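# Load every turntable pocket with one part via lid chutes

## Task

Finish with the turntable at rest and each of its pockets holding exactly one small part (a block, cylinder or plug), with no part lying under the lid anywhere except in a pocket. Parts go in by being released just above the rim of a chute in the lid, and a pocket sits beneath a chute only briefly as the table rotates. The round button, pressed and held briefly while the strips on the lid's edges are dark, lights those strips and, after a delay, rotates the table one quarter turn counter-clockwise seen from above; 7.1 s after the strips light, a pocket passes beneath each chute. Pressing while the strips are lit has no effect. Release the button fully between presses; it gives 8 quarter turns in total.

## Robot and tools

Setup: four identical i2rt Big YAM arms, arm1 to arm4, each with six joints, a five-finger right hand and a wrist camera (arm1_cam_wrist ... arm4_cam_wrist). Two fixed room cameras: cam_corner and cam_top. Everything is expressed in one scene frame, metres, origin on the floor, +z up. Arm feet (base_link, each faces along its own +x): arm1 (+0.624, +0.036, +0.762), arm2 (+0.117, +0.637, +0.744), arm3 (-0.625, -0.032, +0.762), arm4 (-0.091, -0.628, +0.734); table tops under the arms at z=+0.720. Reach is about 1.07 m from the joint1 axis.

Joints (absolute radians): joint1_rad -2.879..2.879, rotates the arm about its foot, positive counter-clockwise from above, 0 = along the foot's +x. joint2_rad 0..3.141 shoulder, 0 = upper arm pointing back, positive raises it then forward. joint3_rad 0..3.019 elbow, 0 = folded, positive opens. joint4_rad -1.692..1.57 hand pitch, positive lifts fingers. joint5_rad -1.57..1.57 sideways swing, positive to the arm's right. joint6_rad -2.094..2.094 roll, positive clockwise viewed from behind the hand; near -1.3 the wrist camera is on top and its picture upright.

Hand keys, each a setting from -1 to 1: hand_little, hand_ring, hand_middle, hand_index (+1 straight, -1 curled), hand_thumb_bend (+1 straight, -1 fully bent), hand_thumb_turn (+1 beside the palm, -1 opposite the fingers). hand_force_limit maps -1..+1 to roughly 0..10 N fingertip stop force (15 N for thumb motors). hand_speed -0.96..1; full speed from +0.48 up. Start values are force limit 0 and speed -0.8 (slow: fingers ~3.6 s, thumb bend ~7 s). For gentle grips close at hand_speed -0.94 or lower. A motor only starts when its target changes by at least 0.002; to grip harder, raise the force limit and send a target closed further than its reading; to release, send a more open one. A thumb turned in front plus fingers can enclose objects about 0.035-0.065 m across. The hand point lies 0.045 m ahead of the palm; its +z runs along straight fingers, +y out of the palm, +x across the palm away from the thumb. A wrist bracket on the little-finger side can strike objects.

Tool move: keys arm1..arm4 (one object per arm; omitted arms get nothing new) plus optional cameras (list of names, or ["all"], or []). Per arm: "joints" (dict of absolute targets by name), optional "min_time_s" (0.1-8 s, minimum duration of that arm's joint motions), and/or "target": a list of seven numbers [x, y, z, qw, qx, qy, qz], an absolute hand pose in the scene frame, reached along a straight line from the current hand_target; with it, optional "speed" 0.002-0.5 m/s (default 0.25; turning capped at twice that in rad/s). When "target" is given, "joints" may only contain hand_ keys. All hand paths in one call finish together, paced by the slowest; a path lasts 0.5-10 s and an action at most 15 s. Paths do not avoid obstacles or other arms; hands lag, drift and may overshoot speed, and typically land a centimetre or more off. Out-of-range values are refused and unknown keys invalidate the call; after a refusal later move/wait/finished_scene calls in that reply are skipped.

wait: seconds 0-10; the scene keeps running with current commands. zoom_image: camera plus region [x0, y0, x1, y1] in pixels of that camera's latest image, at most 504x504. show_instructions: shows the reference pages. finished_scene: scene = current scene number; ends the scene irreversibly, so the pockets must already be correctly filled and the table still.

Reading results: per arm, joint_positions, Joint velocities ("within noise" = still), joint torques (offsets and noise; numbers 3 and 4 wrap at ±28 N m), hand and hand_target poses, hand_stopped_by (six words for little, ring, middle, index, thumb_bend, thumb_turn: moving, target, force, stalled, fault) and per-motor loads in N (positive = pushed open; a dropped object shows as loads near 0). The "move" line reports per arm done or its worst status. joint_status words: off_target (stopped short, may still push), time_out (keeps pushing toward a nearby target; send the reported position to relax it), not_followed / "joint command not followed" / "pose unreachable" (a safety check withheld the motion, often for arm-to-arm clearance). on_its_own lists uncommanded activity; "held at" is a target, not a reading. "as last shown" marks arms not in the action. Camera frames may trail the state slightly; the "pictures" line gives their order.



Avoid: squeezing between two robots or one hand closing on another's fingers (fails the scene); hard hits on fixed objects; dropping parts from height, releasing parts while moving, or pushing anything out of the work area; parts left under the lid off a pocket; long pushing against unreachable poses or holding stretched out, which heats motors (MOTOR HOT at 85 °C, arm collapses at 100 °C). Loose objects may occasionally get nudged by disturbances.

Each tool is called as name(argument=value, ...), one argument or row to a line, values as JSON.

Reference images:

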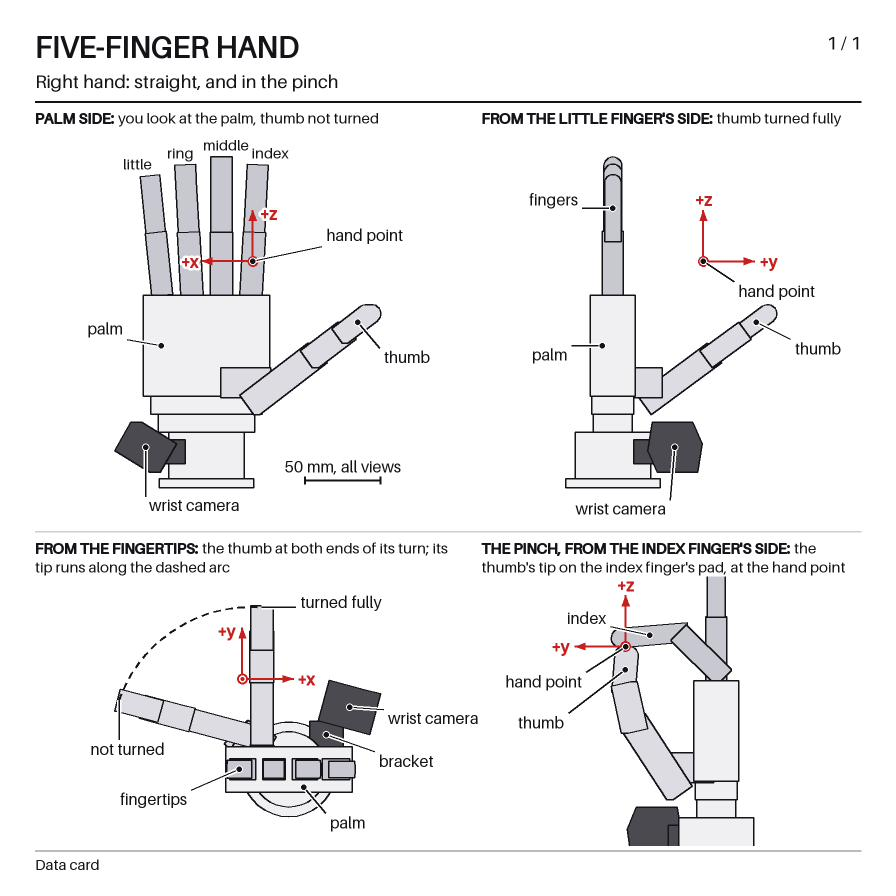

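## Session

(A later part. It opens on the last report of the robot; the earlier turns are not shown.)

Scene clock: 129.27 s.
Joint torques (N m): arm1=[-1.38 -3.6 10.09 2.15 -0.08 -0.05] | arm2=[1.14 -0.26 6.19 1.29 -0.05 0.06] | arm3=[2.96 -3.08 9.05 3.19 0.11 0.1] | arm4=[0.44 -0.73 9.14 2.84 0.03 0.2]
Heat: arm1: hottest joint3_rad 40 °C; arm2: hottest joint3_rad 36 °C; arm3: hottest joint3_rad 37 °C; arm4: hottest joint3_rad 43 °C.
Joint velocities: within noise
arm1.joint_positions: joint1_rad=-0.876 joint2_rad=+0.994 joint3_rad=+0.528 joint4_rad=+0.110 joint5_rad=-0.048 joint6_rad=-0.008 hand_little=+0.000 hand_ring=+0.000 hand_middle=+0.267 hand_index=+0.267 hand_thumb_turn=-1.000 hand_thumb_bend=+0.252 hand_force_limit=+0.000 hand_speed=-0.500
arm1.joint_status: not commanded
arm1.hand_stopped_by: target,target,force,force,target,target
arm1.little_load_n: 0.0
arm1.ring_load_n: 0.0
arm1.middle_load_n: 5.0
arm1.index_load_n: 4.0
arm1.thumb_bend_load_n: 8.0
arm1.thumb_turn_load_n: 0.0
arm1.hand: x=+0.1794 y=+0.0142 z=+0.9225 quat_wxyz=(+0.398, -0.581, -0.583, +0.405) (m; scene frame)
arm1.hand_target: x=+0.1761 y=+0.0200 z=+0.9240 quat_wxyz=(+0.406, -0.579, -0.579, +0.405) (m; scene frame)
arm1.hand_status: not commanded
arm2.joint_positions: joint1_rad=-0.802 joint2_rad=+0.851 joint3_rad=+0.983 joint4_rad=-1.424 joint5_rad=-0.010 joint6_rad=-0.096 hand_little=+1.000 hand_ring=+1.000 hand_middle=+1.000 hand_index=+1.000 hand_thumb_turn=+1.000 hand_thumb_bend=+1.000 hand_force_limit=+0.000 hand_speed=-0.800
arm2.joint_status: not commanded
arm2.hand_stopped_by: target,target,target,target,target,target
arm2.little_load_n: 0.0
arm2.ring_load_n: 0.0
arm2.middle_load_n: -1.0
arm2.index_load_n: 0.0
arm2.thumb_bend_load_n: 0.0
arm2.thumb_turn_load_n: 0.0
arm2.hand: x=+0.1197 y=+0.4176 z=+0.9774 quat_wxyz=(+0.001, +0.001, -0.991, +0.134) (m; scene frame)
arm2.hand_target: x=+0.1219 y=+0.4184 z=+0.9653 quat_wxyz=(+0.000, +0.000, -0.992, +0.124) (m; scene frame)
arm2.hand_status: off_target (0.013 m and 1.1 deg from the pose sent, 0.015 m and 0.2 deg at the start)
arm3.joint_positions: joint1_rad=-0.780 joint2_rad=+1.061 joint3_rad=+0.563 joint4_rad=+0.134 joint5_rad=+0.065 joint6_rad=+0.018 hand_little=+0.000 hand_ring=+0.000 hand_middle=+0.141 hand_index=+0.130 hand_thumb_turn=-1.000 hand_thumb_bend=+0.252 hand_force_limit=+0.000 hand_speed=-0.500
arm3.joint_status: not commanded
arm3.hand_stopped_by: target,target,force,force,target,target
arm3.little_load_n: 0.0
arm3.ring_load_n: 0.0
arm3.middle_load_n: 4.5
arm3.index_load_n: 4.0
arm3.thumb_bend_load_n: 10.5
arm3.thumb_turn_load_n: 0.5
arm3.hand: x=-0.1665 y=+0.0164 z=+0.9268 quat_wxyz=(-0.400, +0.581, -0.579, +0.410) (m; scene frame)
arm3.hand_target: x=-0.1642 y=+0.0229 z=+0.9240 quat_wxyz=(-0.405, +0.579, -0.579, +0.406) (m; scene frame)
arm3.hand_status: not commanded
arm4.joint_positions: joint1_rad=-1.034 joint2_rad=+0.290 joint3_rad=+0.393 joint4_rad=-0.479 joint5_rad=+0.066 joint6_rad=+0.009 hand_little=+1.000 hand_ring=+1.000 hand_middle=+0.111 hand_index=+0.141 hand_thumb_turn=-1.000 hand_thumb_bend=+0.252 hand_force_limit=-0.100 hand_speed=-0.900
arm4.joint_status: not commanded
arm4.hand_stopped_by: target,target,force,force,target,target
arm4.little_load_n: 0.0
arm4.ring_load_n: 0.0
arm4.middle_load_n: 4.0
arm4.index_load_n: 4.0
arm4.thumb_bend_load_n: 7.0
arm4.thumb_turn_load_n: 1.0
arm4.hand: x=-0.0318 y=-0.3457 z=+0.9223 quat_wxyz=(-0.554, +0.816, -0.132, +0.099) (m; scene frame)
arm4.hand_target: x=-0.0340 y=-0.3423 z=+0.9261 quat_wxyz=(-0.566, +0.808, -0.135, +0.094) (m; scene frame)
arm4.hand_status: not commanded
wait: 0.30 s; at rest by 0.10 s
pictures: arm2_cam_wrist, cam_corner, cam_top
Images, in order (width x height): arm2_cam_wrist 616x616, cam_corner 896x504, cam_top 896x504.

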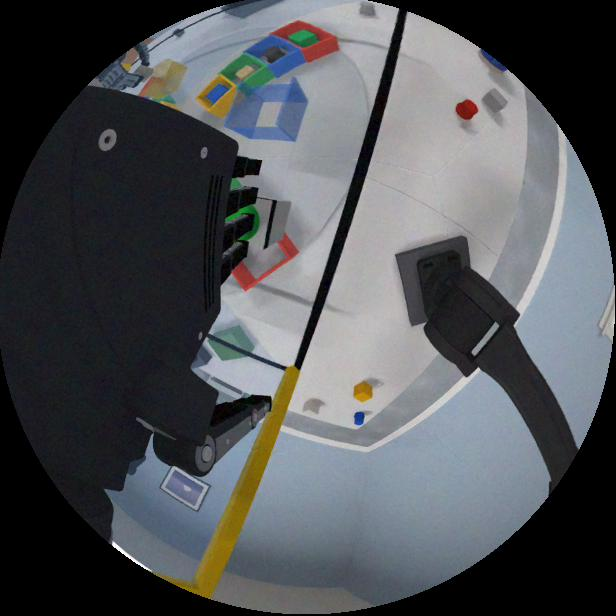

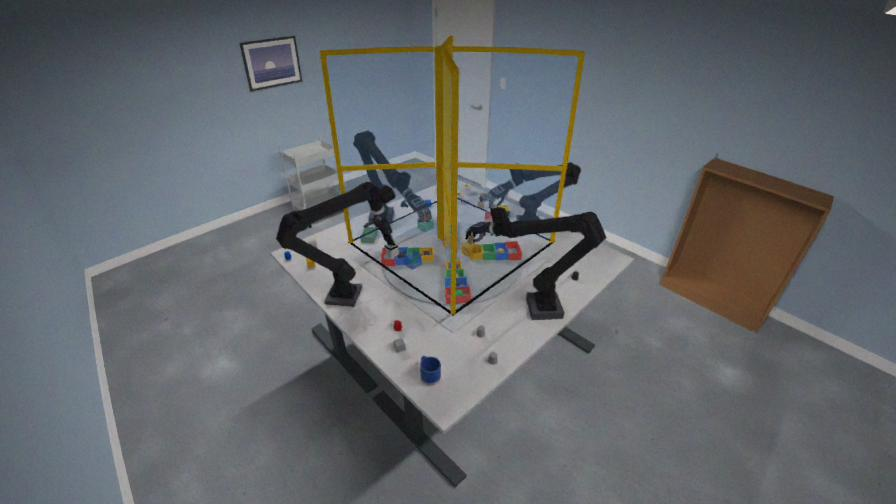

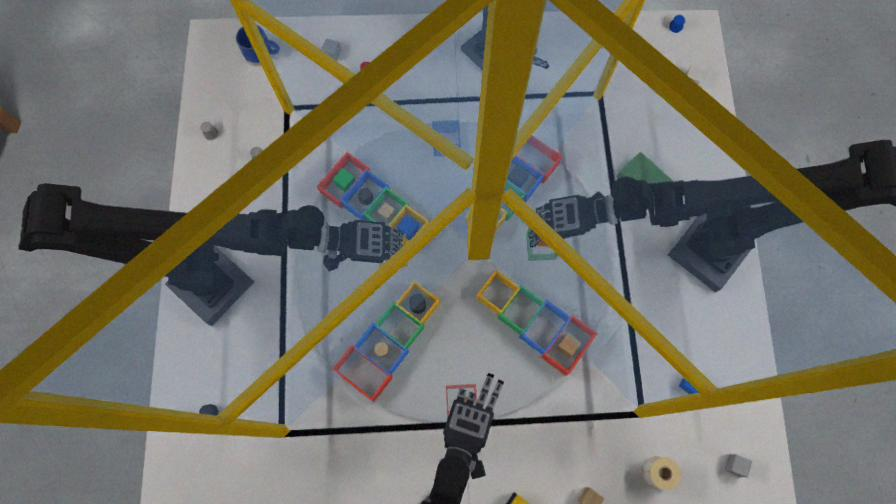

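move(
  arm2={"target":[0.122,0.418,0.955,0,0,-0.992,0.124],"speed":0.05},
  cameras=["cam_corner"],
)

zoom_image(
  camera="cam_corner",
  region=[360, 200, 440, 280],
)

Scene clock: 130.63 s.
Joint torques (N m): arm1=[-1.26 -3.43 10.11 2.18 -0.09 -0.05] | arm2=[1.26 0.21 5.59 1.39 -0.02 0.04] | arm3=[3.19 -3.14 9.02 3.26 0.12 0.09] | arm4=[0.44 -0.73 9.14 2.85 0.03 0.2]
Heat: arm1: hottest joint3_rad 40 °C; arm2: hottest joint3_rad 36 °C; arm3: hottest joint3_rad 37 °C; arm4: hottest joint3_rad 43 °C.
move: arm2 off_target
Joint velocities: within noise
arm1, arm3, arm4: as last shown
arm1.thumb_bend_load_n: 7.5
arm2.joint_positions: joint1_rad=-0.802 joint2_rad=+0.838 joint3_rad=+0.964 joint4_rad=-1.405 joint5_rad=-0.010 joint6_rad=-0.096 hand_little=+1.000 hand_ring=+1.000 hand_middle=+1.000 hand_index=+1.000 hand_thumb_turn=+1.000 hand_thumb_bend=+1.000 hand_force_limit=+0.000 hand_speed=-0.800
arm2.joint_status: not commanded
arm2.hand_stopped_by: target,target,target,target,target,target
arm2.little_load_n: 0.0
arm2.ring_load_n: 0.0
arm2.middle_load_n: -1.5
arm2.index_load_n: 0.0
arm2.thumb_bend_load_n: 0.0
arm2.thumb_turn_load_n: 0.0
arm2.hand: x=+0.1198 y=+0.4178 z=+0.9724 quat_wxyz=(+0.002, +0.001, -0.990, +0.140) (m; scene frame)
arm2.hand_target: x=+0.1219 y=+0.4188 z=+0.9556 quat_wxyz=(+0.000, +0.000, -0.992, +0.124) (m; scene frame)
arm2.hand_status: off_target (0.018 m and 1.9 deg from the pose sent, 0.022 m and 1.1 deg at the start)
arm3.thumb_bend_load_n: 10.0
arm3.thumb_turn_load_n: 0.0
arm4.thumb_turn_load_n: 0.5
pictures: cam_corner
Images, in order (width x height): cam_corner 896x504.

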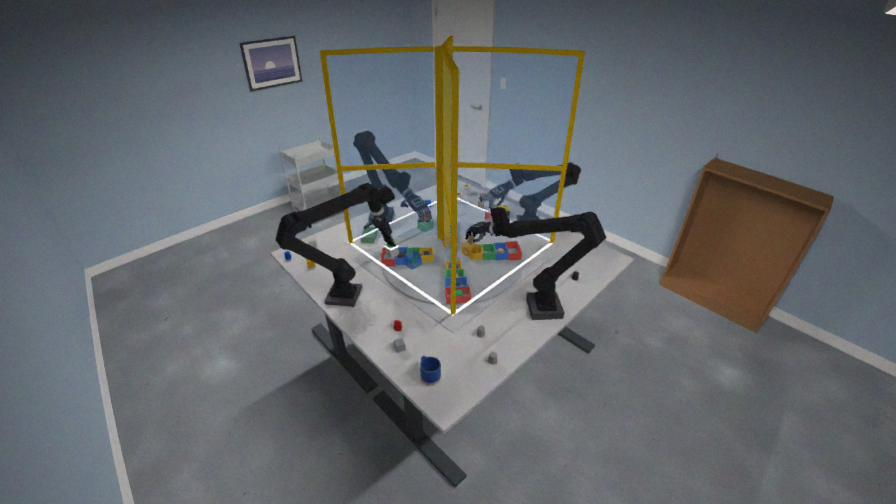

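Scaled by 6.300 from the camera's 896x504 image, which has a finer 1280x720 frame.

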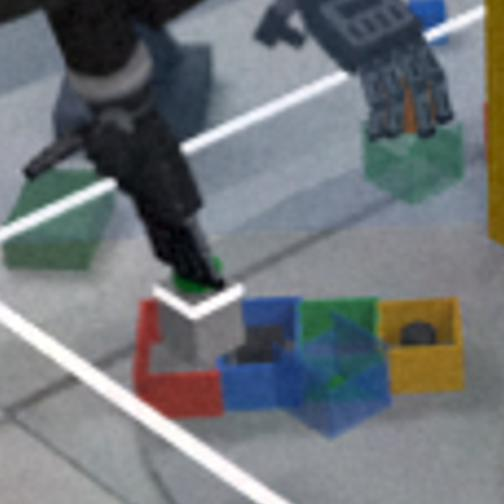

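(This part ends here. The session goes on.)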